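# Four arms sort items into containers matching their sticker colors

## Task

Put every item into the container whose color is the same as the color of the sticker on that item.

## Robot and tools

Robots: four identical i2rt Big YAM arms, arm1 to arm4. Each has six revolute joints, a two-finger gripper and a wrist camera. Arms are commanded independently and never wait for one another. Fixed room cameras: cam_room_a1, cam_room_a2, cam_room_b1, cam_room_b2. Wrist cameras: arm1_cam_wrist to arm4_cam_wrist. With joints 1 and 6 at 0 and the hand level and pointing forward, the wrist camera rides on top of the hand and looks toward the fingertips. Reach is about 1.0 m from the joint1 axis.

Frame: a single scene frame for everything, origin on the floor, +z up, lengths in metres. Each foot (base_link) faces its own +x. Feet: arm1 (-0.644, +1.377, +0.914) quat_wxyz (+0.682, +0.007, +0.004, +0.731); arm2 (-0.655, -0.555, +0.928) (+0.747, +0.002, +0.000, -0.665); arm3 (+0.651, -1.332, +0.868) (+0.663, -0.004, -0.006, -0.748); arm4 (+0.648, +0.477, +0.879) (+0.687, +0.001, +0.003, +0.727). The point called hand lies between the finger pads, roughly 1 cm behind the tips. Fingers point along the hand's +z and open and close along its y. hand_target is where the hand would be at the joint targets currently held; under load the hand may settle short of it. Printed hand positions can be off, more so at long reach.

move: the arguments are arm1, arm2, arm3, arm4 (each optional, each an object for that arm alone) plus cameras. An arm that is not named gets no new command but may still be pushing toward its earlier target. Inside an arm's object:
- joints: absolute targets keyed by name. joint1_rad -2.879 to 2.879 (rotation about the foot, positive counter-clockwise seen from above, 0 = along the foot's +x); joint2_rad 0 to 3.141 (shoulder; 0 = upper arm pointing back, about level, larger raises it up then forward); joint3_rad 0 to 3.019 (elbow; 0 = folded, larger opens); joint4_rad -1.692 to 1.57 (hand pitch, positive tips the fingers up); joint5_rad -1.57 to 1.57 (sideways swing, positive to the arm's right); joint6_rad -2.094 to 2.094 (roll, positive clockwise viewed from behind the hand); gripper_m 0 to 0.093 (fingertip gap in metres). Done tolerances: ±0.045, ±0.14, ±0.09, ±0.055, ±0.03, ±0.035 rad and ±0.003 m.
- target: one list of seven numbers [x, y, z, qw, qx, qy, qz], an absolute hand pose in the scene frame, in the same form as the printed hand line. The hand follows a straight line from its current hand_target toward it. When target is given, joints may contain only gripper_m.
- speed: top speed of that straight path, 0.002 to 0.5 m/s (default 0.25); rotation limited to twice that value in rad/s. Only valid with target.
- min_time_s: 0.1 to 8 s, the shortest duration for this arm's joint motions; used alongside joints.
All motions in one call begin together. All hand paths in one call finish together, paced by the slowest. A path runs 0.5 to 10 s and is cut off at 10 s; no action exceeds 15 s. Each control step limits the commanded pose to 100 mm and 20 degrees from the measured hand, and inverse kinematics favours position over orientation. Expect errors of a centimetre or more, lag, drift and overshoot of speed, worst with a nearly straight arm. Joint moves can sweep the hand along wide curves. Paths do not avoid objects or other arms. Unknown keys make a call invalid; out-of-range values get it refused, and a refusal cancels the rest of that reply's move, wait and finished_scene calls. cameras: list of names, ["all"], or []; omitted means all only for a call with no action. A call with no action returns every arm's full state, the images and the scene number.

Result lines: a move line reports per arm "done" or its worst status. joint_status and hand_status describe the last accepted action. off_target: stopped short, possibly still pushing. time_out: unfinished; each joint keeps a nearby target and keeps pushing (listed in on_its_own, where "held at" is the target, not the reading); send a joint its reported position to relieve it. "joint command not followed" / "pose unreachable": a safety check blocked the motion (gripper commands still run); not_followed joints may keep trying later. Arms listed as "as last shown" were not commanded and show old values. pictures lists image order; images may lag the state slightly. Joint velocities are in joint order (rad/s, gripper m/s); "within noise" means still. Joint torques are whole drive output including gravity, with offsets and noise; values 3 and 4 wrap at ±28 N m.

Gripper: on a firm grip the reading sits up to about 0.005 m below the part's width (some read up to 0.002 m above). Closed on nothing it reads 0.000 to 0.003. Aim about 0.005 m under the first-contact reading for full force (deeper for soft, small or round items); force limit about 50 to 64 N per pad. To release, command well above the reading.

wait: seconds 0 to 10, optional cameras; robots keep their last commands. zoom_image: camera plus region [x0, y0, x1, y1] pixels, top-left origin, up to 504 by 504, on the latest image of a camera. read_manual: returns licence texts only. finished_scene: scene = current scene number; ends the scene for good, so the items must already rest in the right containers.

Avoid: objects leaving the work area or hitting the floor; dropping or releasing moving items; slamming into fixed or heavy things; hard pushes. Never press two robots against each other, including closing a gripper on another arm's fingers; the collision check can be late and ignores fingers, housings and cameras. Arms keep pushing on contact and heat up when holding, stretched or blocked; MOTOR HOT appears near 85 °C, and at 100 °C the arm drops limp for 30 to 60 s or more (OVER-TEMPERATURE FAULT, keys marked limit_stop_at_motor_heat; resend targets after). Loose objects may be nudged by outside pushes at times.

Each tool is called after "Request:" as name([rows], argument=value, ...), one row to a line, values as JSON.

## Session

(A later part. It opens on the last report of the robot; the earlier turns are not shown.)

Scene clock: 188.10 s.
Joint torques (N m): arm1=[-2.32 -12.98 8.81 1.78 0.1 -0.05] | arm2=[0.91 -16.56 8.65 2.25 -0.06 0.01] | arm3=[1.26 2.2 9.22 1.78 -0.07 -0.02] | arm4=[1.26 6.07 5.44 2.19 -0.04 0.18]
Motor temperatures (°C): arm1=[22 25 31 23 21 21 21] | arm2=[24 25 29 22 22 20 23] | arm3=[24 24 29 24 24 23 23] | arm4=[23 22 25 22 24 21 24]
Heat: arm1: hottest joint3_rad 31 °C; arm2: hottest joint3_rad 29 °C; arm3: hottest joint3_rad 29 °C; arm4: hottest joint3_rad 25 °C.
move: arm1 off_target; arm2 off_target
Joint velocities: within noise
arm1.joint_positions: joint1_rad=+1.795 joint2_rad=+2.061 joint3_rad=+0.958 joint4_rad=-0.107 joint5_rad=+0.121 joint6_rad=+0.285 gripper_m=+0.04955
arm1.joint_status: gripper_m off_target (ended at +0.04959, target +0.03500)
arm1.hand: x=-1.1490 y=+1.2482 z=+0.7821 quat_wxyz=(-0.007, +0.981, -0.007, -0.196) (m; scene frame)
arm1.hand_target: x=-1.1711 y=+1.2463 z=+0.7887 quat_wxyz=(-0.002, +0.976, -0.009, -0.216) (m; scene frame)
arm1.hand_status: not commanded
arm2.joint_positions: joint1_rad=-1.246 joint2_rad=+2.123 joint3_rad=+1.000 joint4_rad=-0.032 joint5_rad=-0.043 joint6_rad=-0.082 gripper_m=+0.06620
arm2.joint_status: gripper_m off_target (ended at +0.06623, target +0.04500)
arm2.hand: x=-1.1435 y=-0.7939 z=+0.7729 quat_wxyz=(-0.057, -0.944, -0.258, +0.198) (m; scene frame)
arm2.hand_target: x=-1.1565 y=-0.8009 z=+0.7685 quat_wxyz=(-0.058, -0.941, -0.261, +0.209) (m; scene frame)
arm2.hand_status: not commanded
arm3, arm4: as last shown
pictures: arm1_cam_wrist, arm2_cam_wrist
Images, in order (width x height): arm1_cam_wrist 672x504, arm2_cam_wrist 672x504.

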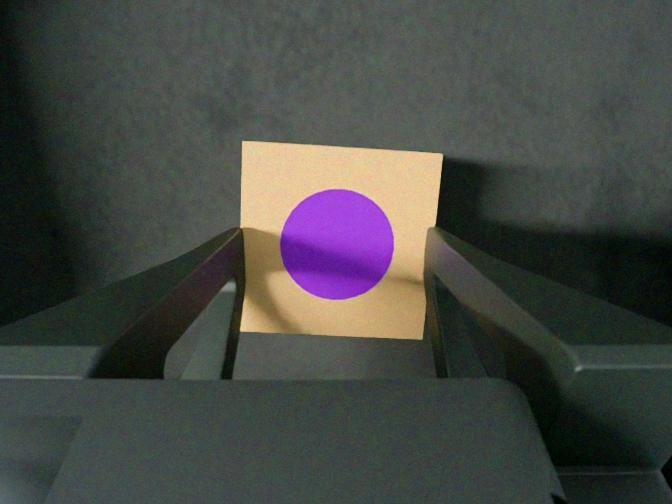

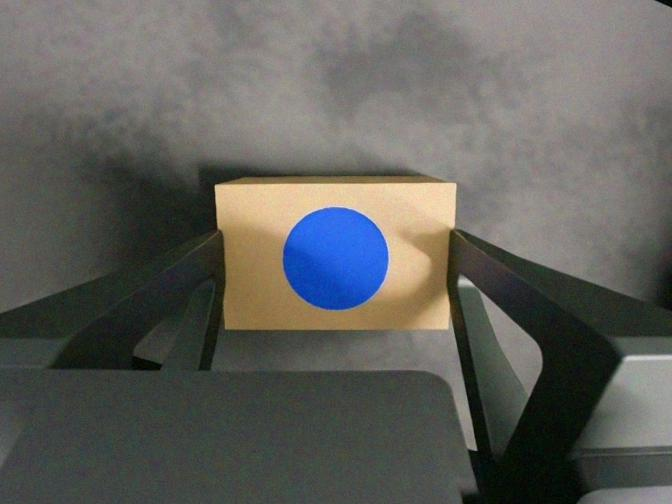

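Request:
move(arm1={"target":[-1.10,1.255,1.02,0.0019,-0.9763,0.0085,0.2164],"speed":0.2}, arm2={"target":[-1.10,-0.775,1.02,-0.0578,-0.9408,-0.2609,0.2085],"speed":0.2}, arm4={"joints":{"joint1_rad":1.55,"joint2_rad":0.35,"joint3_rad":0.55,"joint4_rad":0.3},"min_time_s":3}, cameras=["arm1_cam_wrist","arm2_cam_wrist","arm4_cam_wrist"])

Request:
move(arm1={"joints":{"joint1_rad":1.795,"joint2_rad":0.65,"joint3_rad":1.43,"joint4_rad":-1.49,"joint5_rad":0,"joint6_rad":0},"min_time_s":2.5}, arm2={"joints":{"joint1_rad":-1.246,"joint2_rad":0.65,"joint3_rad":1.43,"joint4_rad":-1.49,"joint5_rad":0,"joint6_rad":0},"min_time_s":2.5})

Request:
move(arm1={"joints":{"joint1_rad":-2.28},"min_time_s":3.5}, arm2={"joints":{"joint1_rad":2.12},"min_time_s":3.5}, cameras=["arm1_cam_wrist","arm2_cam_wrist","arm4_cam_wrist","cam_room_a2","cam_room_b2"])

Scene clock: 206.57 s.
Joint torques (N m): arm1=[-0.09 -9.05 12.37 0.61 0.23 0.07] | arm2=[0.97 -13.98 11.82 1.13 -0.04 0.03] | arm3=[1.2 2.32 9.22 1.84 -0.07 -0.01] | arm4=[0.38 0.44 9.25 1.69 -0.04 0.19]
Motor temperatures (°C): arm1=[22 25 31 23 21 21 22] | arm2=[24 25 30 22 22 20 24] | arm3=[24 24 30 24 24 23 23] | arm4=[23 22 25 22 24 21 24]
Heat: arm1: hottest joint3_rad 31 °C; arm2: hottest joint3_rad 30 °C; arm3: hottest joint3_rad 30 °C; arm4: hottest joint3_rad 25 °C.
move: arm1 off_target; arm2 done; arm4 done
Joint velocities: within noise
arm1.joint_positions: joint1_rad=+1.800 joint2_rad=+1.460 joint3_rad=+0.904 joint4_rad=-0.644 joint5_rad=+0.127 joint6_rad=+0.292 gripper_m=+0.04956
arm1.joint_status: not commanded
arm1.hand: x=-1.0898 y=+1.2633 z=+1.0034 quat_wxyz=(-0.007, +0.979, -0.009, -0.202) (m; scene frame)
arm1.hand_target: x=-1.0995 y=+1.2551 z=+1.0199 quat_wxyz=(-0.002, +0.976, -0.008, -0.216) (m; scene frame)
arm1.hand_status: off_target (0.021 m and 1.8 deg from the pose sent, 0.243 m and 2.5 deg at the start)
arm2.joint_positions: joint1_rad=-1.246 joint2_rad=+1.497 joint3_rad=+0.943 joint4_rad=-0.585 joint5_rad=-0.043 joint6_rad=-0.082 gripper_m=+0.06622
arm2.joint_status: not commanded
arm2.hand: x=-1.0953 y=-0.7716 z=+1.0135 quat_wxyz=(-0.058, -0.942, -0.258, +0.205) (m; scene frame)
arm2.hand_target: x=-1.0998 y=-0.7750 z=+1.0200 quat_wxyz=(-0.058, -0.941, -0.261, +0.209) (m; scene frame)
arm2.hand_status: done (0.009 m and 0.5 deg from the pose sent, 0.252 m and 1.3 deg at the start)
arm3: as last shown
arm4.joint_positions: joint1_rad=+1.559 joint2_rad=+0.362 joint3_rad=+0.552 joint4_rad=+0.283 joint5_rad=+0.003 joint6_rad=-0.014 gripper_m=+0.09396
arm4.joint_status: all done
arm4.hand: x=+0.3625 y=+0.4671 z=+1.3933 quat_wxyz=(+0.013, +0.520, +0.012, -0.854) (m; scene frame)
arm4.hand_target: x=+0.3688 y=+0.4695 z=+1.3994 quat_wxyz=(+0.016, +0.508, +0.008, -0.861) (m; scene frame)
arm4.hand_status: not commanded
pictures: arm1_cam_wrist, arm2_cam_wrist, arm4_cam_wrist
Images, in order (width x height): arm1_cam_wrist 672x504, arm2_cam_wrist 672x504, arm4_cam_wrist 672x504.

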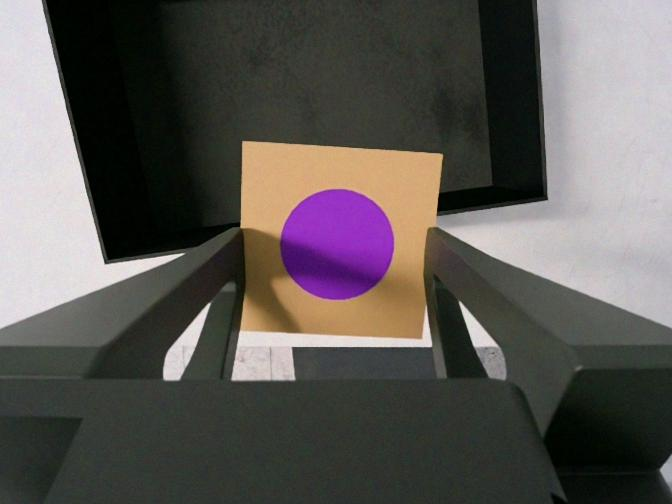

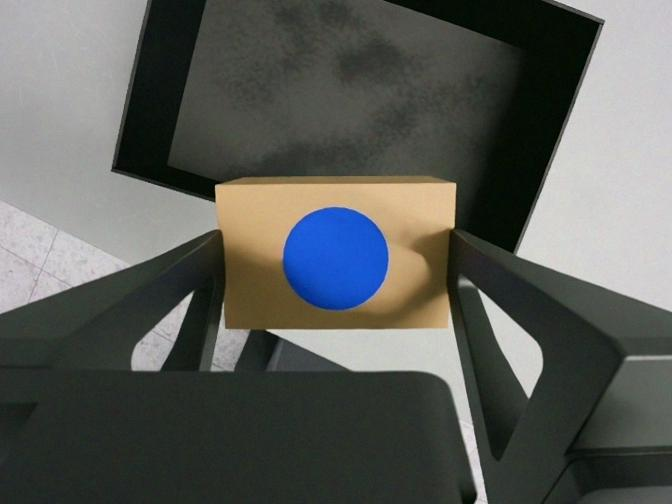

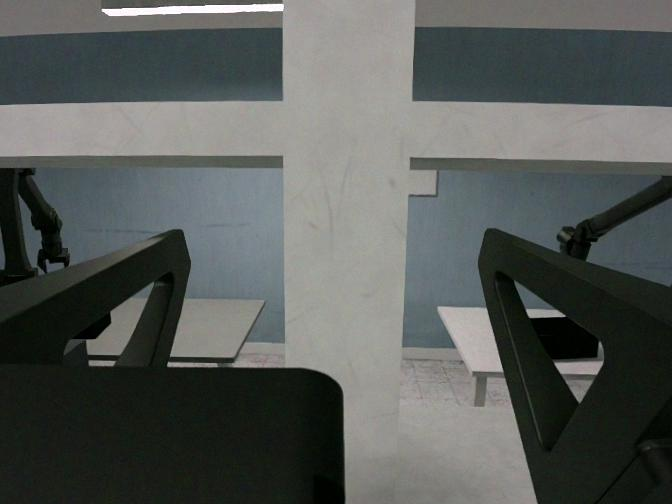

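Scene clock: 209.57 s.
Joint torques (N m): arm1=[-2.2 4.78 12.88 1.24 -0.02 -0.05] | arm2=[0.67 0.62 13.14 1.76 0.12 0.2] | arm3=[1.38 2.14 9.21 1.85 -0.09 -0.01] | arm4=[0.21 0.56 9.29 1.74 -0.08 0.21]
Motor temperatures (°C): arm1=[22 25 32 23 21 21 22] | arm2=[24 25 30 22 22 20 24] | arm3=[24 24 30 24 24 23 23] | arm4=[23 22 26 22 24 21 24]
Heat: arm1: hottest joint3_rad 32 °C; arm2: hottest joint3_rad 30 °C; arm3: hottest joint3_rad 30 °C; arm4: hottest joint3_rad 26 °C.
move: arm1 done; arm2 done
Joint velocities: within noise
arm1.joint_positions: joint1_rad=+1.800 joint2_rad=+0.643 joint3_rad=+1.386 joint4_rad=-1.482 joint5_rad=+0.002 joint6_rad=+0.008 gripper_m=+0.04956
arm1.joint_status: all done
arm1.hand: x=-0.8503 y=+1.3110 z=+1.4205 quat_wxyz=(+0.058, +0.902, +0.133, -0.406) (m; scene frame)
arm1.hand_target: x=-0.8473 y=+1.3126 z=+1.4379 quat_wxyz=(+0.059, +0.896, +0.134, -0.420) (m; scene frame)
arm1.hand_status: not commanded
arm2.joint_positions: joint1_rad=-1.246 joint2_rad=+0.645 joint3_rad=+1.389 joint4_rad=-1.478 joint5_rad=-0.003 joint6_rad=-0.014 gripper_m=+0.06622
arm2.joint_status: all done
arm2.hand: x=-0.8596 y=-0.6534 z=+1.4325 quat_wxyz=(-0.087, -0.890, -0.208, +0.396) (m; scene frame)
arm2.hand_target: x=-0.8562 y=-0.6511 z=+1.4482 quat_wxyz=(-0.090, -0.887, -0.200, +0.406) (m; scene frame)
arm2.hand_status: not commanded
arm3.joint_positions: joint1_rad=+0.075 joint2_rad=+0.603 joint3_rad=+1.391 joint4_rad=-1.324 joint5_rad=-0.185 joint6_rad=-0.597 gripper_m=+0.09396
arm3.joint_status: not commanded
arm3.hand: x=+0.6714 y=-1.5539 z=+1.4174 quat_wxyz=(-0.295, -0.381, -0.775, +0.409) (m; scene frame)
arm3.hand_target: x=+0.6715 y=-1.5515 z=+1.4286 quat_wxyz=(-0.300, -0.376, -0.770, +0.420) (m; scene frame)
arm3.hand_status: not commanded
arm4: as last shown
pictures: none

Scene clock: 213.40 s.
Joint torques (N m): arm1=[-2.37 4.13 13.01 1.47 0.06 -0.01] | arm2=[1.08 0.85 13.11 1.77 0 0.21] | arm3=[1.38 2.37 9.21 1.83 -0.09 -0.01] | arm4=[-0.09 0.38 9.28 1.74 -0.05 0.19]
Motor temperatures (°C): arm1=[22 25 32 23 21 21 22] | arm2=[24 25 30 22 22 20 24] | arm3=[24 24 30 24 24 23 23] | arm4=[23 22 27 22 24 21 24]
Heat: arm1: hottest joint3_rad 32 °C; arm2: hottest joint3_rad 30 °C; arm3: hottest joint3_rad 30 °C; arm4: hottest joint3_rad 27 °C.
move: arm1 done; arm2 done
Joint velocities: within noise
arm1.joint_positions: joint1_rad=-2.273 joint2_rad=+0.643 joint3_rad=+1.386 joint4_rad=-1.482 joint5_rad=+0.000 joint6_rad=+0.007 gripper_m=+0.04958
arm1.joint_status: all done
arm1.hand: x=-0.4556 y=+1.2429 z=+1.4141 quat_wxyz=(-0.377, -0.288, -0.871, +0.126) (m; scene frame)
arm1.hand_target: x=-0.4587 y=+1.2435 z=+1.4317 quat_wxyz=(-0.389, -0.286, -0.866, +0.133) (m; scene frame)
arm1.hand_status: not commanded
arm2.joint_positions: joint1_rad=+2.115 joint2_rad=+0.645 joint3_rad=+1.389 joint4_rad=-1.478 joint5_rad=+0.000 joint6_rad=-0.013 gripper_m=+0.06624
arm2.joint_status: all done
arm2.hand: x=-0.4780 y=-0.4189 z=+1.4340 quat_wxyz=(-0.386, +0.302, -0.862, -0.131) (m; scene frame)
arm2.hand_target: x=-0.4819 y=-0.4207 z=+1.4496 quat_wxyz=(-0.396, +0.297, -0.858, -0.138) (m; scene frame)
arm2.hand_status: not commanded
arm3, arm4: as last shown
pictures: arm1_cam_wrist, arm2_cam_wrist, arm4_cam_wrist, cam_room_a2, cam_room_b2
Images, in order (width x height): arm1_cam_wrist 672x504, arm2_cam_wrist 672x504, arm4_cam_wrist 672x504, cam_room_a2 672x504, cam_room_b2 672x504.

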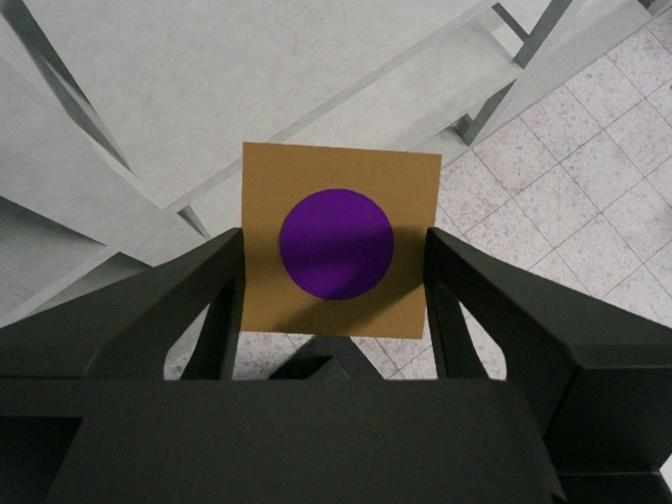

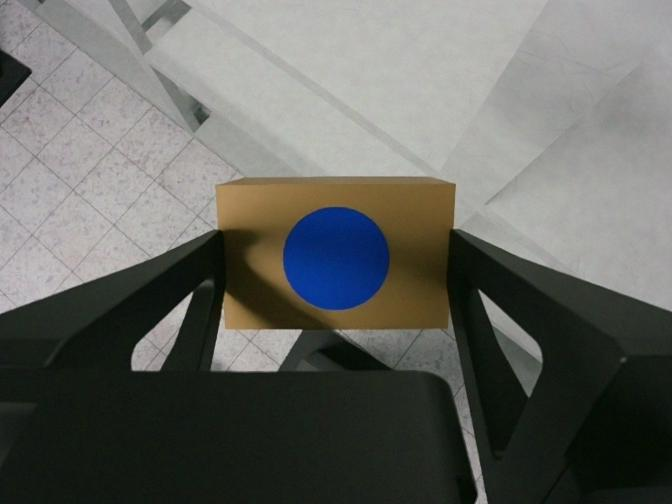

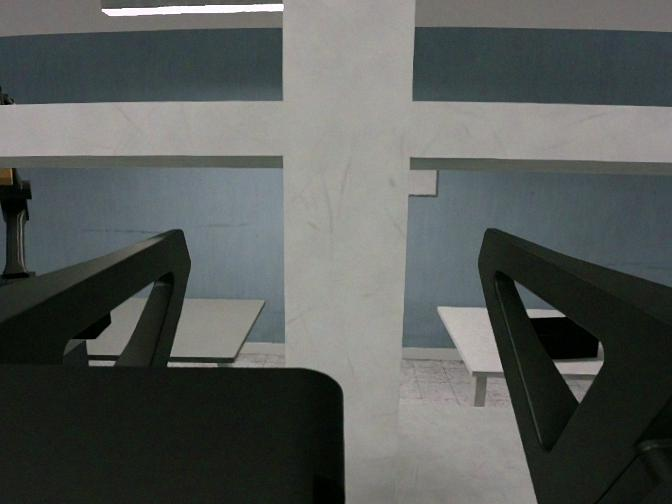

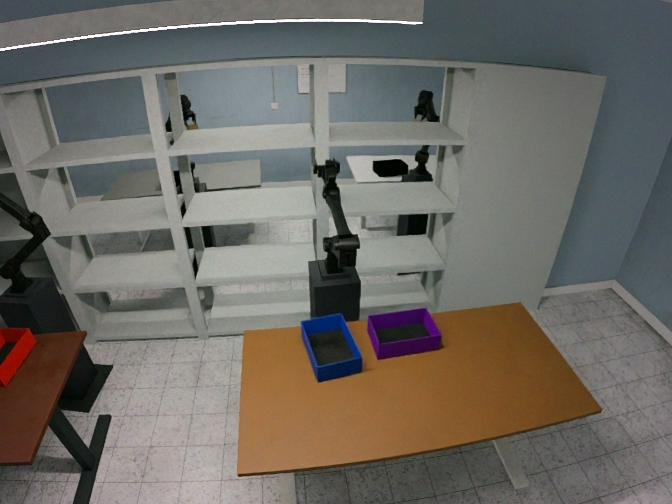

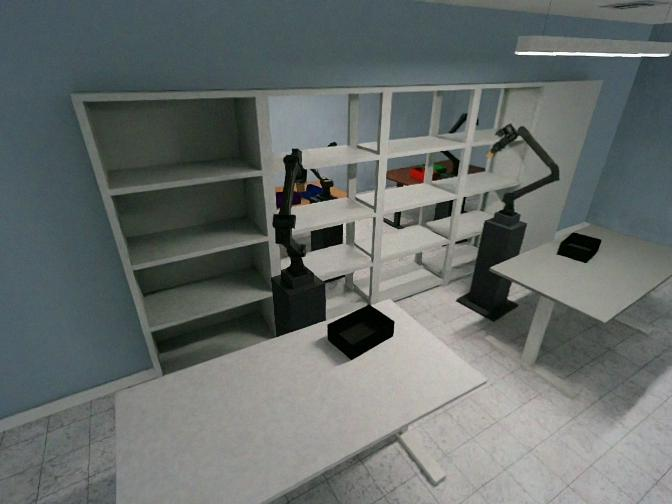

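Request:
move(arm1={"target":[-0.339,1.151,1.11,0.2055,0.3058,0.9272,-0.0678],"speed":0.2}, arm2={"target":[-0.341,-0.308,1.11,0.2045,-0.3194,0.9226,0.0708],"speed":0.2}, cameras=["arm1_cam_wrist","arm2_cam_wrist","cam_room_b1","cam_room_b2"])

Scene clock: 260.27 s.
Joint torques (N m): arm1=[-2.9 -4.37 11.79 1.63 -0.05 -0.05] | arm2=[1.44 -9 10.86 2.36 0.1 0.21] | arm3=[1.14 2.32 9.22 1.83 -0.08 -0.01] | arm4=[0.38 0.44 9.33 1.76 -0.03 0.18]
Motor temperatures (°C): arm1=[22 24 33 23 21 21 22] | arm2=[24 25 31 22 22 20 24] | arm3=[24 24 30 24 24 23 23] | arm4=[23 22 32 22 24 21 24]
Heat: arm1: hottest joint3_rad 33 °C; arm2: hottest joint3_rad 31 °C; arm3: hottest joint3_rad 30 °C; arm4: hottest joint3_rad 32 °C.
move: arm1 off_target; arm2 done
Joint velocities: within noise
arm1.joint_positions: joint1_rad=-2.274 joint2_rad=+1.057 joint3_rad=+0.861 joint4_rad=-0.961 joint5_rad=-0.008 joint6_rad=+0.003 gripper_m=+0.04958
arm1.joint_status: not commanded
arm1.hand: x=-0.3428 y=+1.1585 z=+1.1010 quat_wxyz=(-0.189, -0.306, -0.931, +0.061) (m; scene frame)
arm1.hand_target: x=-0.3392 y=+1.1512 z=+1.1102 quat_wxyz=(-0.205, -0.306, -0.927, +0.068) (m; scene frame)
arm1.hand_status: off_target (0.012 m and 2.1 deg from the pose sent, 0.338 m and 21.9 deg at the start)
arm2.joint_positions: joint1_rad=+2.115 joint2_rad=+1.141 joint3_rad=+0.894 joint4_rad=-0.897 joint5_rad=+0.000 joint6_rad=-0.012 gripper_m=+0.06624
arm2.joint_status: not commanded
arm2.hand: x=-0.3405 y=-0.3114 z=+1.1131 quat_wxyz=(-0.202, +0.322, -0.922, -0.069) (m; scene frame)
arm2.hand_target: x=-0.3411 y=-0.3080 z=+1.1101 quat_wxyz=(-0.204, +0.319, -0.923, -0.071) (m; scene frame)
arm2.hand_status: done (0.005 m and 0.5 deg from the pose sent, 0.369 m and 23.2 deg at the start)
arm3, arm4: as last shown
pictures: arm1_cam_wrist, arm2_cam_wrist, cam_room_b1, cam_room_b2
Images, in order (width x height): arm1_cam_wrist 672x504, arm2_cam_wrist 672x504, cam_room_b1 672x504, cam_room_b2 672x504.

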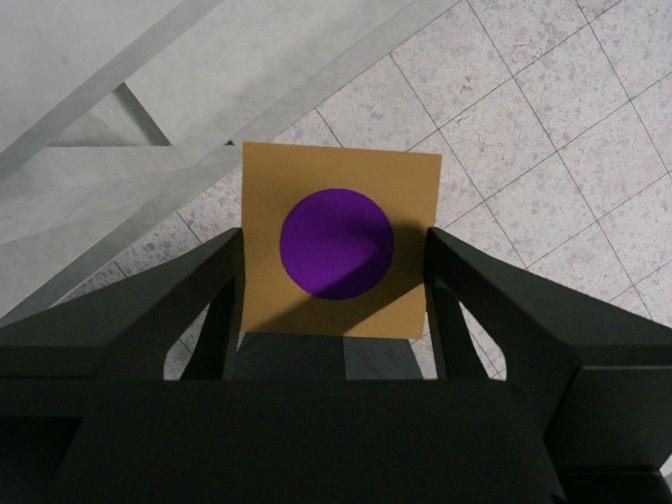

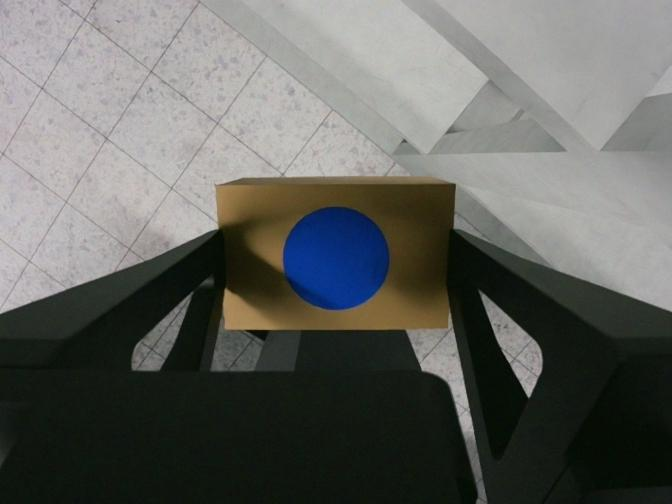

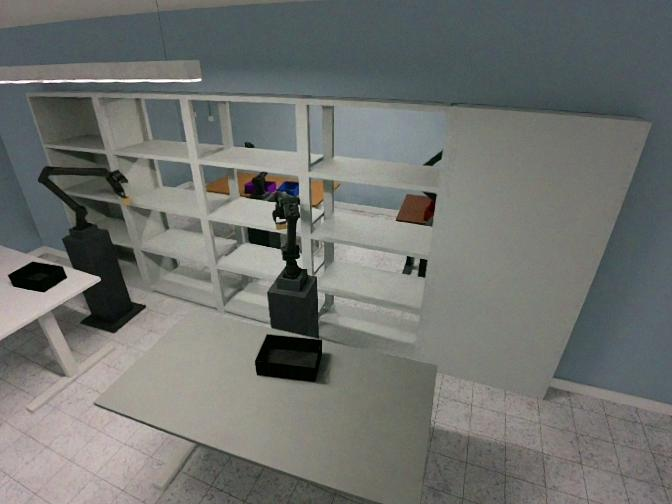

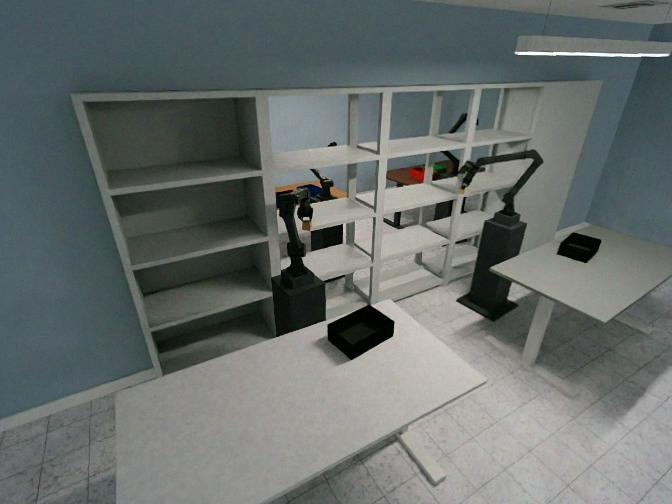

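Request:
move(arm1={"target":[-0.001,0.901,1.09,0.2055,0.3058,0.9272,-0.0678],"speed":0.15}, arm2={"target":[-0.026,-0.061,1.08,0.2045,-0.3194,0.9226,0.0708],"speed":0.15}, cameras=["arm1_cam_wrist","arm2_cam_wrist","arm4_cam_wrist"])

Scene clock: 276.40 s.
Joint torques (N m): arm1=[-2.02 -20.78 17.43 0.55 0.01 0.01] | arm2=[1.2 -23.94 17.37 1.03 0.04 0.19] | arm3=[1.14 2.2 9.21 1.84 -0.09 -0.02] | arm4=[-0.03 0.21 9.42 1.73 -0.01 0.19]
Motor temperatures (°C): arm1=[22 25 34 23 21 21 23] | arm2=[24 25 33 22 22 20 25] | arm3=[24 24 30 24 24 23 23] | arm4=[23 22 32 22 24 21 24]
Heat: arm1: hottest joint3_rad 34 °C; arm2: hottest joint3_rad 33 °C; arm3: hottest joint3_rad 30 °C; arm4: hottest joint3_rad 32 °C.
move: arm1 off_target; arm2 off_target
Joint velocities: within noise
arm1.joint_positions: joint1_rad=-2.274 joint2_rad=+2.217 joint3_rad=+2.206 joint4_rad=-1.162 joint5_rad=-0.008 joint6_rad=+0.003 gripper_m=+0.04958
arm1.joint_status: not commanded
arm1.hand: x=-0.0109 y=+0.9137 z=+1.0624 quat_wxyz=(-0.182, -0.306, -0.933, +0.059) (m; scene frame)
arm1.hand_target: x=-0.0026 y=+0.9022 z=+1.0901 quat_wxyz=(-0.206, -0.306, -0.927, +0.068) (m; scene frame)
arm1.hand_status: off_target (0.032 m and 3.0 deg from the pose sent, 0.428 m and 2.1 deg at the start)
arm2.joint_positions: joint1_rad=+2.115 joint2_rad=+2.216 joint3_rad=+2.164 joint4_rad=-1.102 joint5_rad=+0.000 joint6_rad=-0.012 gripper_m=+0.06624
arm2.joint_status: not commanded
arm2.hand: x=-0.0349 y=-0.0737 z=+1.0765 quat_wxyz=(-0.197, +0.323, -0.923, -0.067) (m; scene frame)
arm2.hand_target: x=-0.0270 y=-0.0616 z=+1.0798 quat_wxyz=(-0.205, +0.319, -0.922, -0.071) (m; scene frame)
arm2.hand_status: off_target (0.016 m and 1.0 deg from the pose sent, 0.403 m and 0.6 deg at the start)
arm3, arm4: as last shown
pictures: arm1_cam_wrist, arm2_cam_wrist, arm4_cam_wrist
Images, in order (width x height): arm1_cam_wrist 672x504, arm2_cam_wrist 672x504, arm4_cam_wrist 672x504.

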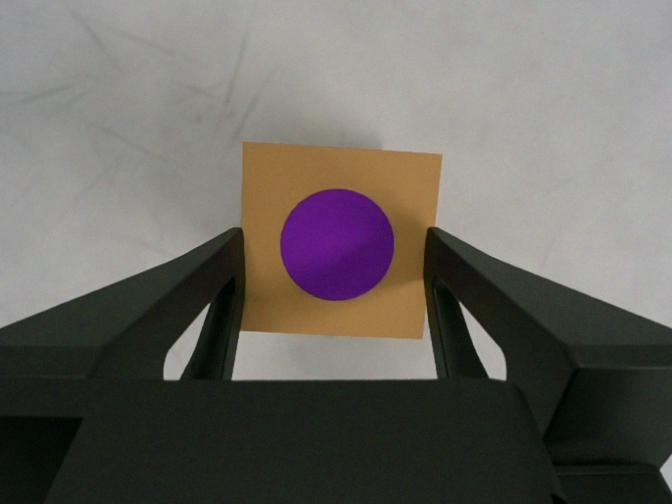

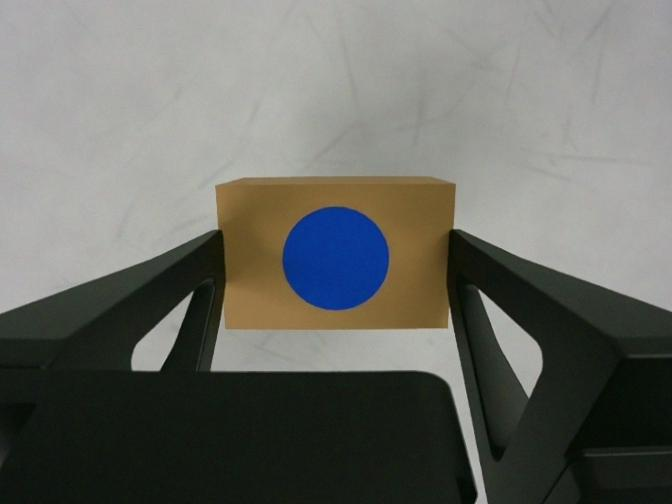

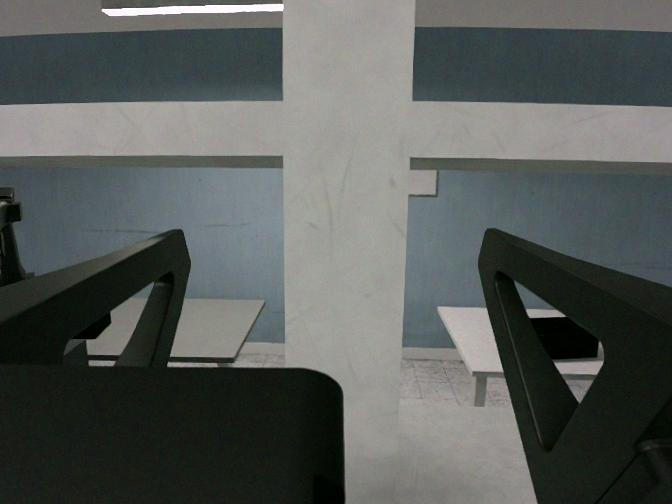

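Request:
move(arm1={"target":[-0.001,0.901,1.053,0.2055,0.3058,0.9272,-0.0678],"speed":0.06}, arm2={"target":[-0.026,-0.061,1.028,0.2045,-0.3194,0.9226,0.0708],"speed":0.06}, cameras=["arm1_cam_wrist","arm2_cam_wrist"])

Scene clock: 281.03 s.
Joint torques (N m): arm1=[-2.49 -20.89 11.69 1.76 0.05 -0.02] | arm2=[1.14 -23.77 11.03 2.43 0.07 0.18] | arm3=[1.44 2.32 9.22 1.83 -0.08 -0.03] | arm4=[-0.21 0.21 9.31 1.72 -0.04 0.18]
Motor temperatures (°C): arm1=[22 25 34 23 21 21 23] | arm2=[24 25 33 22 22 20 25] | arm3=[24 24 30 24 24 23 23] | arm4=[23 22 33 22 24 21 24]
Heat: arm1: hottest joint3_rad 34 °C; arm2: hottest joint3_rad 33 °C; arm3: hottest joint3_rad 30 °C; arm4: hottest joint3_rad 33 °C.
move: arm1 done; arm2 off_target
Joint velocities: within noise
arm1.joint_positions: joint1_rad=-2.274 joint2_rad=+2.222 joint3_rad=+2.190 joint4_rad=-1.104 joint5_rad=-0.008 joint6_rad=+0.003 gripper_m=+0.04958
arm1.joint_status: not commanded
arm1.hand: x=-0.0034 y=+0.9082 z=+1.0563 quat_wxyz=(-0.199, -0.305, -0.929, +0.064) (m; scene frame)
arm1.hand_target: x=-0.0012 y=+0.9012 z=+1.0529 quat_wxyz=(-0.205, -0.306, -0.927, +0.068) (m; scene frame)
arm1.hand_status: done (0.008 m and 0.9 deg from the pose sent, 0.019 m and 2.9 deg at the start)
arm2.joint_positions: joint1_rad=+2.115 joint2_rad=+2.231 joint3_rad=+2.134 joint4_rad=-1.013 joint5_rad=+0.000 joint6_rad=-0.012 gripper_m=+0.06624
arm2.joint_status: not commanded
arm2.hand: x=-0.0251 y=-0.0660 z=+1.0598 quat_wxyz=(-0.218, +0.321, -0.919, -0.074) (m; scene frame)
arm2.hand_target: x=-0.0271 y=-0.0618 z=+1.0285 quat_wxyz=(-0.204, +0.319, -0.923, -0.071) (m; scene frame)
arm2.hand_status: off_target (0.032 m and 1.6 deg from the pose sent, 0.051 m and 1.0 deg at the start)
arm3, arm4: as last shown
pictures: arm1_cam_wrist, arm2_cam_wrist
Images, in order (width x height): arm1_cam_wrist 672x504, arm2_cam_wrist 672x504.

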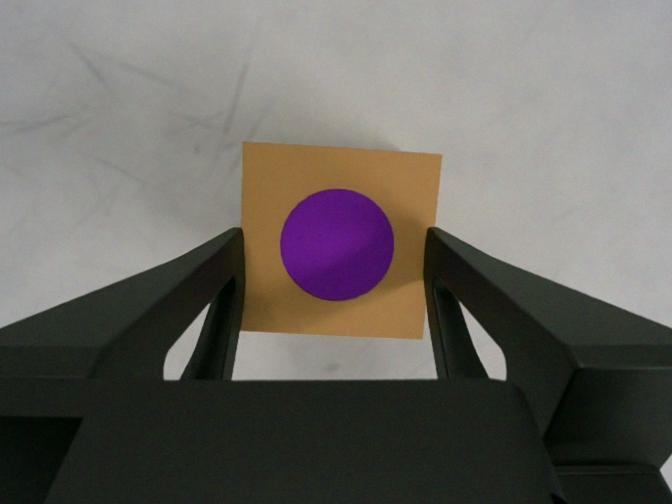

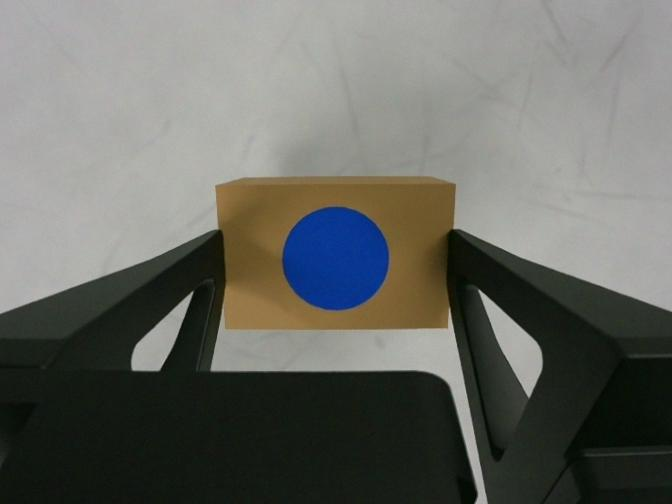

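Request:
move(arm1={"target":[-0.001,0.901,1.035,0.2055,0.3058,0.9272,-0.0678],"speed":0.06}, arm2={"target":[-0.026,-0.061,1.013,0.2045,-0.3194,0.9226,0.0708],"speed":0.06}, cameras=["arm1_cam_wrist","arm2_cam_wrist"])

Scene clock: 285.57 s.
Joint torques (N m): arm1=[-2.43 -20.19 9.72 1.83 -0.02 0.02] | arm2=[1.14 -23.53 10.69 2.43 0.07 0.19] | arm3=[1.26 2.37 9.21 1.85 -0.07 -0.03] | arm4=[-0.15 0.79 9.25 1.8 -0.04 0.17]
Motor temperatures (°C): arm1=[22 25 34 23 21 21 23] | arm2=[24 25 33 22 22 20 25] | arm3=[24 24 30 24 24 23 23] | arm4=[23 22 33 22 24 21 24]
Heat: arm1: hottest joint3_rad 34 °C; arm2: hottest joint3_rad 33 °C; arm3: hottest joint3_rad 30 °C; arm4: hottest joint3_rad 33 °C.
move: arm1 off_target; arm2 off_target
Joint velocities: within noise
arm1.joint_positions: joint1_rad=-2.274 joint2_rad=+2.222 joint3_rad=+2.172 joint4_rad=-1.059 joint5_rad=-0.007 joint6_rad=+0.003 gripper_m=+0.04958
arm1.joint_status: not commanded
arm1.hand: x=+0.0010 y=+0.9046 z=+1.0522 quat_wxyz=(-0.211, -0.304, -0.926, +0.069) (m; scene frame)
arm1.hand_target: x=-0.0012 y=+0.9013 z=+1.0350 quat_wxyz=(-0.205, -0.306, -0.927, +0.068) (m; scene frame)
arm1.hand_status: off_target (0.018 m and 0.7 deg from the pose sent, 0.023 m and 0.9 deg at the start)
arm2.joint_positions: joint1_rad=+2.115 joint2_rad=+2.234 joint3_rad=+2.111 joint4_rad=-0.979 joint5_rad=+0.000 joint6_rad=-0.012 gripper_m=+0.06624
arm2.joint_status: not commanded
arm2.hand: x=-0.0239 y=-0.0650 z=+1.0500 quat_wxyz=(-0.221, +0.321, -0.918, -0.075) (m; scene frame)
arm2.hand_target: x=-0.0273 y=-0.0620 z=+1.0135 quat_wxyz=(-0.204, +0.319, -0.923, -0.071) (m; scene frame)
arm2.hand_status: off_target (0.037 m and 2.1 deg from the pose sent, 0.047 m and 1.6 deg at the start)
arm3, arm4: as last shown
pictures: arm1_cam_wrist, arm2_cam_wrist
Images, in order (width x height): arm1_cam_wrist 672x504, arm2_cam_wrist 672x504.

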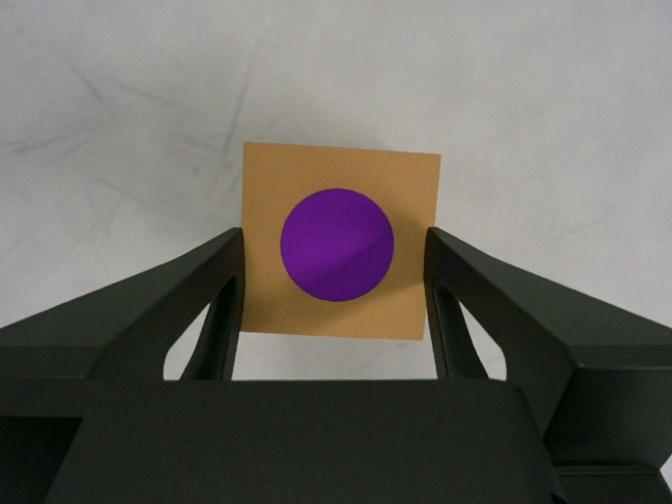

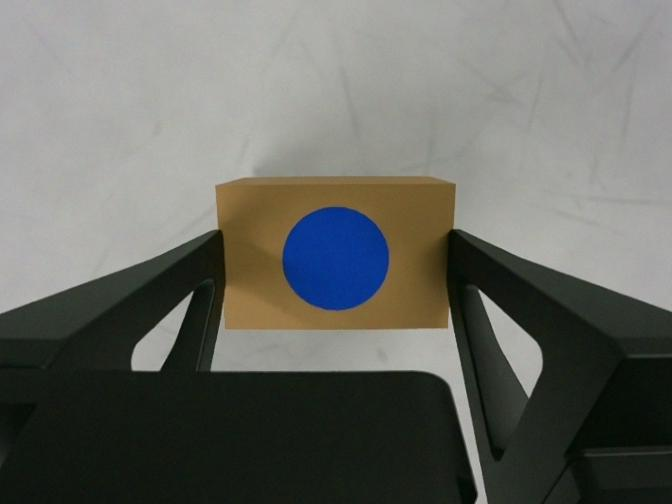

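Request:
move(arm1={"target":[-0.001,0.901,1.018,0.2055,0.3058,0.9272,-0.0678],"speed":0.06}, arm2={"target":[-0.026,-0.061,0.997,0.2045,-0.3194,0.9226,0.0708],"speed":0.06}, cameras=["arm1_cam_wrist","arm2_cam_wrist"])

Scene clock: 290.07 s.
Joint torques (N m): arm1=[-2.26 -19.6 8.95 1.88 0 0] | arm2=[1.26 -22.95 9.7 2.48 0.07 0.18] | arm3=[1.26 2.37 9.21 1.84 -0.07 -0.02] | arm4=[-0.03 0.85 9.43 1.78 -0.03 0.17]
Motor temperatures (°C): arm1=[22 25 34 23 21 21 23] | arm2=[24 26 33 22 22 20 25] | arm3=[24 24 30 24 24 23 23] | arm4=[23 22 33 22 24 21 24]
Heat: arm1: hottest joint3_rad 34 °C; arm2: hottest joint3_rad 33 °C; arm3: hottest joint3_rad 30 °C; arm4: hottest joint3_rad 33 °C.
move: arm1 off_target; arm2 off_target
Joint velocities: within noise
arm1.joint_positions: joint1_rad=-2.274 joint2_rad=+2.212 joint3_rad=+2.146 joint4_rad=-1.017 joint5_rad=-0.006 joint6_rad=+0.003 gripper_m=+0.04958
arm1.joint_status: not commanded
arm1.hand: x=+0.0032 y=+0.9028 z=+1.0514 quat_wxyz=(-0.223, -0.303, -0.924, +0.073) (m; scene frame)
arm1.hand_target: x=-0.0017 y=+0.9018 z=+1.0186 quat_wxyz=(-0.205, -0.306, -0.927, +0.068) (m; scene frame)
arm1.hand_status: off_target (0.034 m and 2.1 deg from the pose sent, 0.035 m and 0.7 deg at the start)
arm2.joint_positions: joint1_rad=+2.115 joint2_rad=+2.234 joint3_rad=+2.096 joint4_rad=-0.944 joint5_rad=+0.000 joint6_rad=-0.012 gripper_m=+0.06624
arm2.joint_status: not commanded
arm2.hand: x=-0.0211 y=-0.0629 z=+1.0463 quat_wxyz=(-0.230, +0.320, -0.916, -0.078) (m; scene frame)
arm2.hand_target: x=-0.0279 y=-0.0625 z=+0.9981 quat_wxyz=(-0.204, +0.319, -0.923, -0.071) (m; scene frame)
arm2.hand_status: off_target (0.050 m and 3.2 deg from the pose sent, 0.053 m and 2.1 deg at the start)
arm3, arm4: as last shown
pictures: arm1_cam_wrist, arm2_cam_wrist
Images, in order (width x height): arm1_cam_wrist 672x504, arm2_cam_wrist 672x504.

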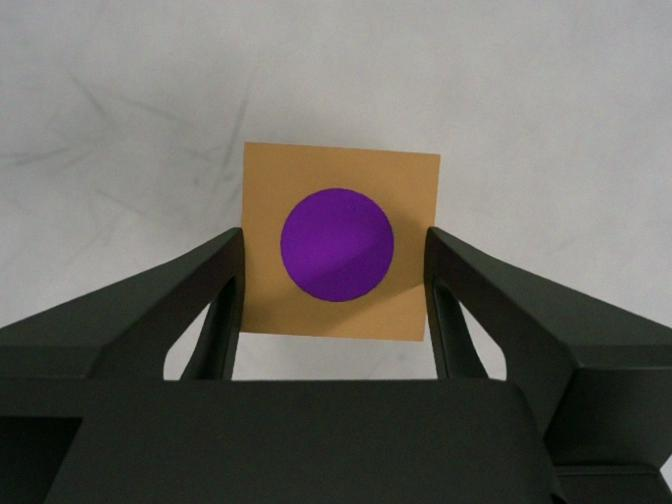

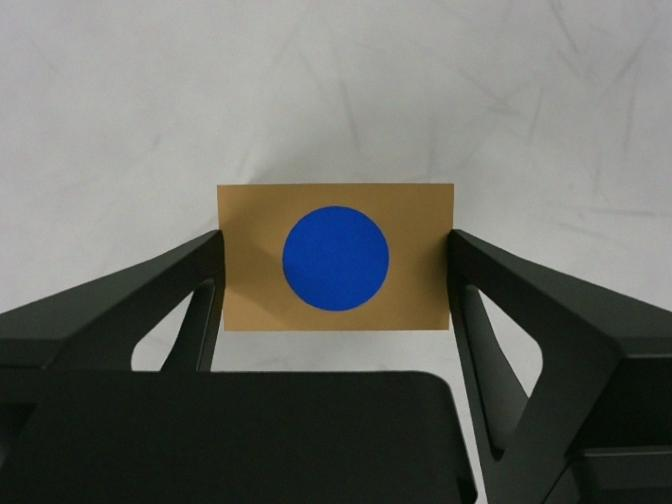

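Request:
move(arm1={"target":[0.001,0.902,1.036,0.2155,0.3058,0.925,-0.0708],"speed":0.06}, arm2={"target":[-0.024,-0.062,1.022,0.22,-0.3194,0.919,0.0758],"speed":0.06}, cameras=["arm1_cam_wrist","arm2_cam_wrist"])

Request:
move(arm1={"joints":{"gripper_m":0.093}}, arm2={"joints":{"gripper_m":0.093}}, cameras=["arm1_cam_wrist","arm2_cam_wrist"])

Scene clock: 297.50 s.
Joint torques (N m): arm1=[-1.96 -20.25 9.99 1.63 -0.01 0.03] | arm2=[1.03 -25.29 10.25 2.41 0.01 0.14] | arm3=[1.38 2.32 9.22 1.84 -0.08 -0.01] | arm4=[0.26 0.32 9.26 1.85 -0.02 0.19]
Motor temperatures (°C): arm1=[22 26 34 23 21 21 23] | arm2=[24 26 33 22 22 20 25] | arm3=[24 24 30 24 24 23 23] | arm4=[23 22 33 22 24 21 24]
Heat: arm1: hottest joint3_rad 34 °C; arm2: hottest joint3_rad 33 °C; arm3: hottest joint3_rad 30 °C; arm4: hottest joint3_rad 33 °C.
move: arm1 off_target; arm2 off_target
Joint velocities: within noise
arm1.joint_positions: joint1_rad=-2.274 joint2_rad=+2.211 joint3_rad=+2.145 joint4_rad=-1.015 joint5_rad=-0.006 joint6_rad=+0.003 gripper_m=+0.04958
arm1.joint_status: not commanded
arm1.hand: x=+0.0032 y=+0.9028 z=+1.0520 quat_wxyz=(-0.224, -0.303, -0.923, +0.074) (m; scene frame)
arm1.hand_target: x=+0.0009 y=+0.9022 z=+1.0363 quat_wxyz=(-0.216, -0.306, -0.925, +0.071) (m; scene frame)
arm1.hand_status: off_target (0.016 m and 1.1 deg from the pose sent, 0.015 m and 0.9 deg at the start)
arm2.joint_positions: joint1_rad=+2.115 joint2_rad=+2.234 joint3_rad=+2.093 joint4_rad=-0.942 joint5_rad=+0.000 joint6_rad=-0.012 gripper_m=+0.06624
arm2.joint_status: not commanded
arm2.hand: x=-0.0212 y=-0.0629 z=+1.0457 quat_wxyz=(-0.231, +0.320, -0.916, -0.078) (m; scene frame)
arm2.hand_target: x=-0.0245 y=-0.0623 z=+1.0223 quat_wxyz=(-0.220, +0.319, -0.919, -0.076) (m; scene frame)
arm2.hand_status: off_target (0.024 m and 1.3 deg from the pose sent, 0.025 m and 1.3 deg at the start)
arm3: as last shown
arm4.joint_positions: joint1_rad=+1.559 joint2_rad=+0.362 joint3_rad=+0.552 joint4_rad=+0.283 joint5_rad=+0.003 joint6_rad=-0.014 gripper_m=+0.09396
arm4.joint_status: not commanded
arm4.hand: x=+0.3625 y=+0.4671 z=+1.3933 quat_wxyz=(+0.013, +0.520, +0.012, -0.854) (m; scene frame)
arm4.hand_target: x=+0.3688 y=+0.4695 z=+1.3994 quat_wxyz=(+0.016, +0.508, +0.008, -0.861) (m; scene frame)
arm4.hand_status: not commanded
pictures: arm1_cam_wrist, arm2_cam_wrist
Images, in order (width x height): arm1_cam_wrist 672x504, arm2_cam_wrist 672x504.

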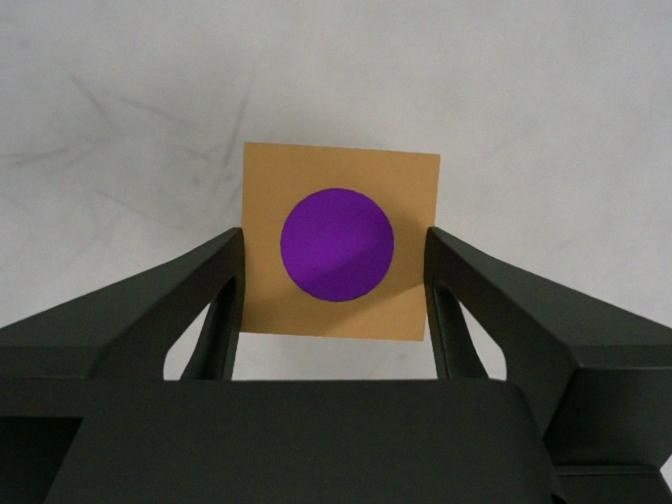

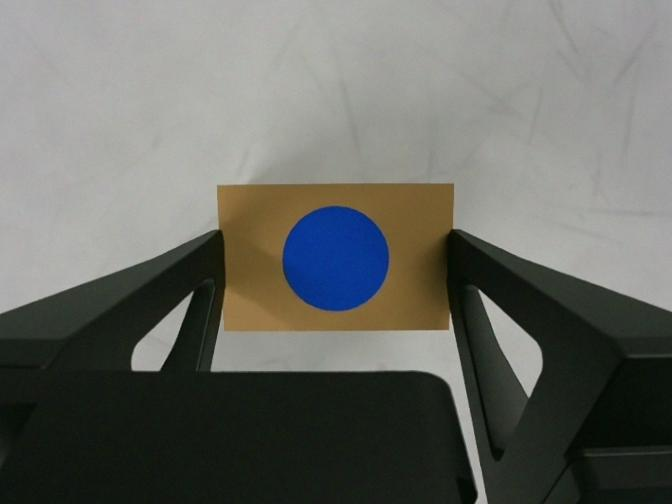

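Scene clock: 298.10 s.
Joint torques (N m): arm1=[-1.9 -20.78 11.33 1.59 -0.03 0.09] | arm2=[1.03 -25.41 10.55 2.35 0.03 0.13] | arm3=[1.32 2.37 9.22 1.87 -0.07 -0.01] | arm4=[-0.03 0.5 9.28 1.76 -0.03 0.18]
Motor temperatures (°C): arm1=[22 26 34 23 21 21 23] | arm2=[24 26 33 22 22 20 25] | arm3=[24 24 30 24 24 23 23] | arm4=[23 22 33 22 24 21 24]
Heat: arm1: hottest joint3_rad 34 °C; arm2: hottest joint3_rad 33 °C; arm3: hottest joint3_rad 30 °C; arm4: hottest joint3_rad 33 °C.
move: arm1 done; arm2 done
Joint velocities: within noise
arm1.joint_positions: joint1_rad=-2.274 joint2_rad=+2.212 joint3_rad=+2.127 joint4_rad=-1.015 joint5_rad=-0.006 joint6_rad=+0.003 gripper_m=+0.09297
arm1.joint_status: all done
arm1.hand: x=-0.0006 y=+0.9054 z=+1.0423 quat_wxyz=(-0.215, -0.304, -0.925, +0.071) (m; scene frame)
arm1.hand_target: x=+0.0008 y=+0.9022 z=+1.0362 quat_wxyz=(-0.215, -0.306, -0.925, +0.071) (m; scene frame)
arm1.hand_status: not commanded
arm2.joint_positions: joint1_rad=+2.115 joint2_rad=+2.234 joint3_rad=+2.089 joint4_rad=-0.941 joint5_rad=-0.001 joint6_rad=-0.012 gripper_m=+0.09292
arm2.joint_status: all done
arm2.hand: x=-0.0220 y=-0.0634 z=+1.0436 quat_wxyz=(-0.229, +0.320, -0.916, -0.078) (m; scene frame)
arm2.hand_target: x=-0.0246 y=-0.0623 z=+1.0222 quat_wxyz=(-0.220, +0.319, -0.919, -0.076) (m; scene frame)
arm2.hand_status: not commanded
arm3.joint_positions: joint1_rad=+0.075 joint2_rad=+0.603 joint3_rad=+1.391 joint4_rad=-1.324 joint5_rad=-0.185 joint6_rad=-0.597 gripper_m=+0.09396
arm3.joint_status: not commanded
arm3.hand: x=+0.6714 y=-1.5539 z=+1.4174 quat_wxyz=(-0.295, -0.381, -0.775, +0.409) (m; scene frame)
arm3.hand_target: x=+0.6715 y=-1.5515 z=+1.4286 quat_wxyz=(-0.300, -0.376, -0.770, +0.420) (m; scene frame)
arm3.hand_status: not commanded
arm4: as last shown
pictures: arm1_cam_wrist, arm2_cam_wrist
Images, in order (width x height): arm1_cam_wrist 672x504, arm2_cam_wrist 672x504.

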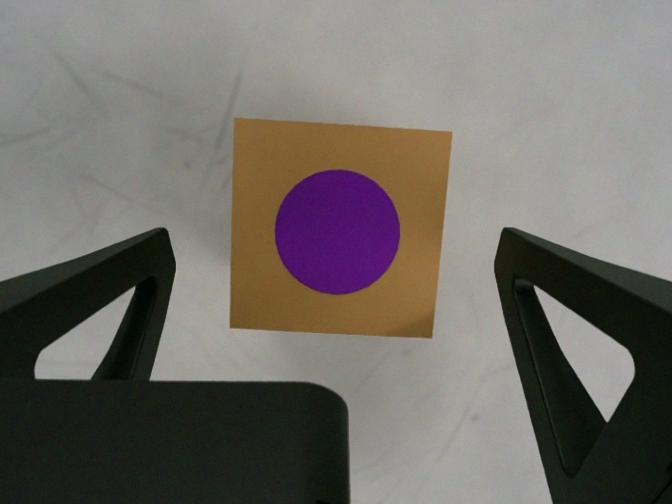

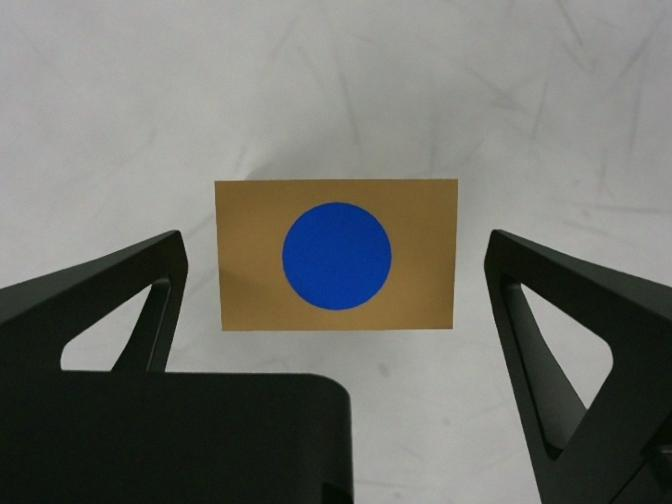

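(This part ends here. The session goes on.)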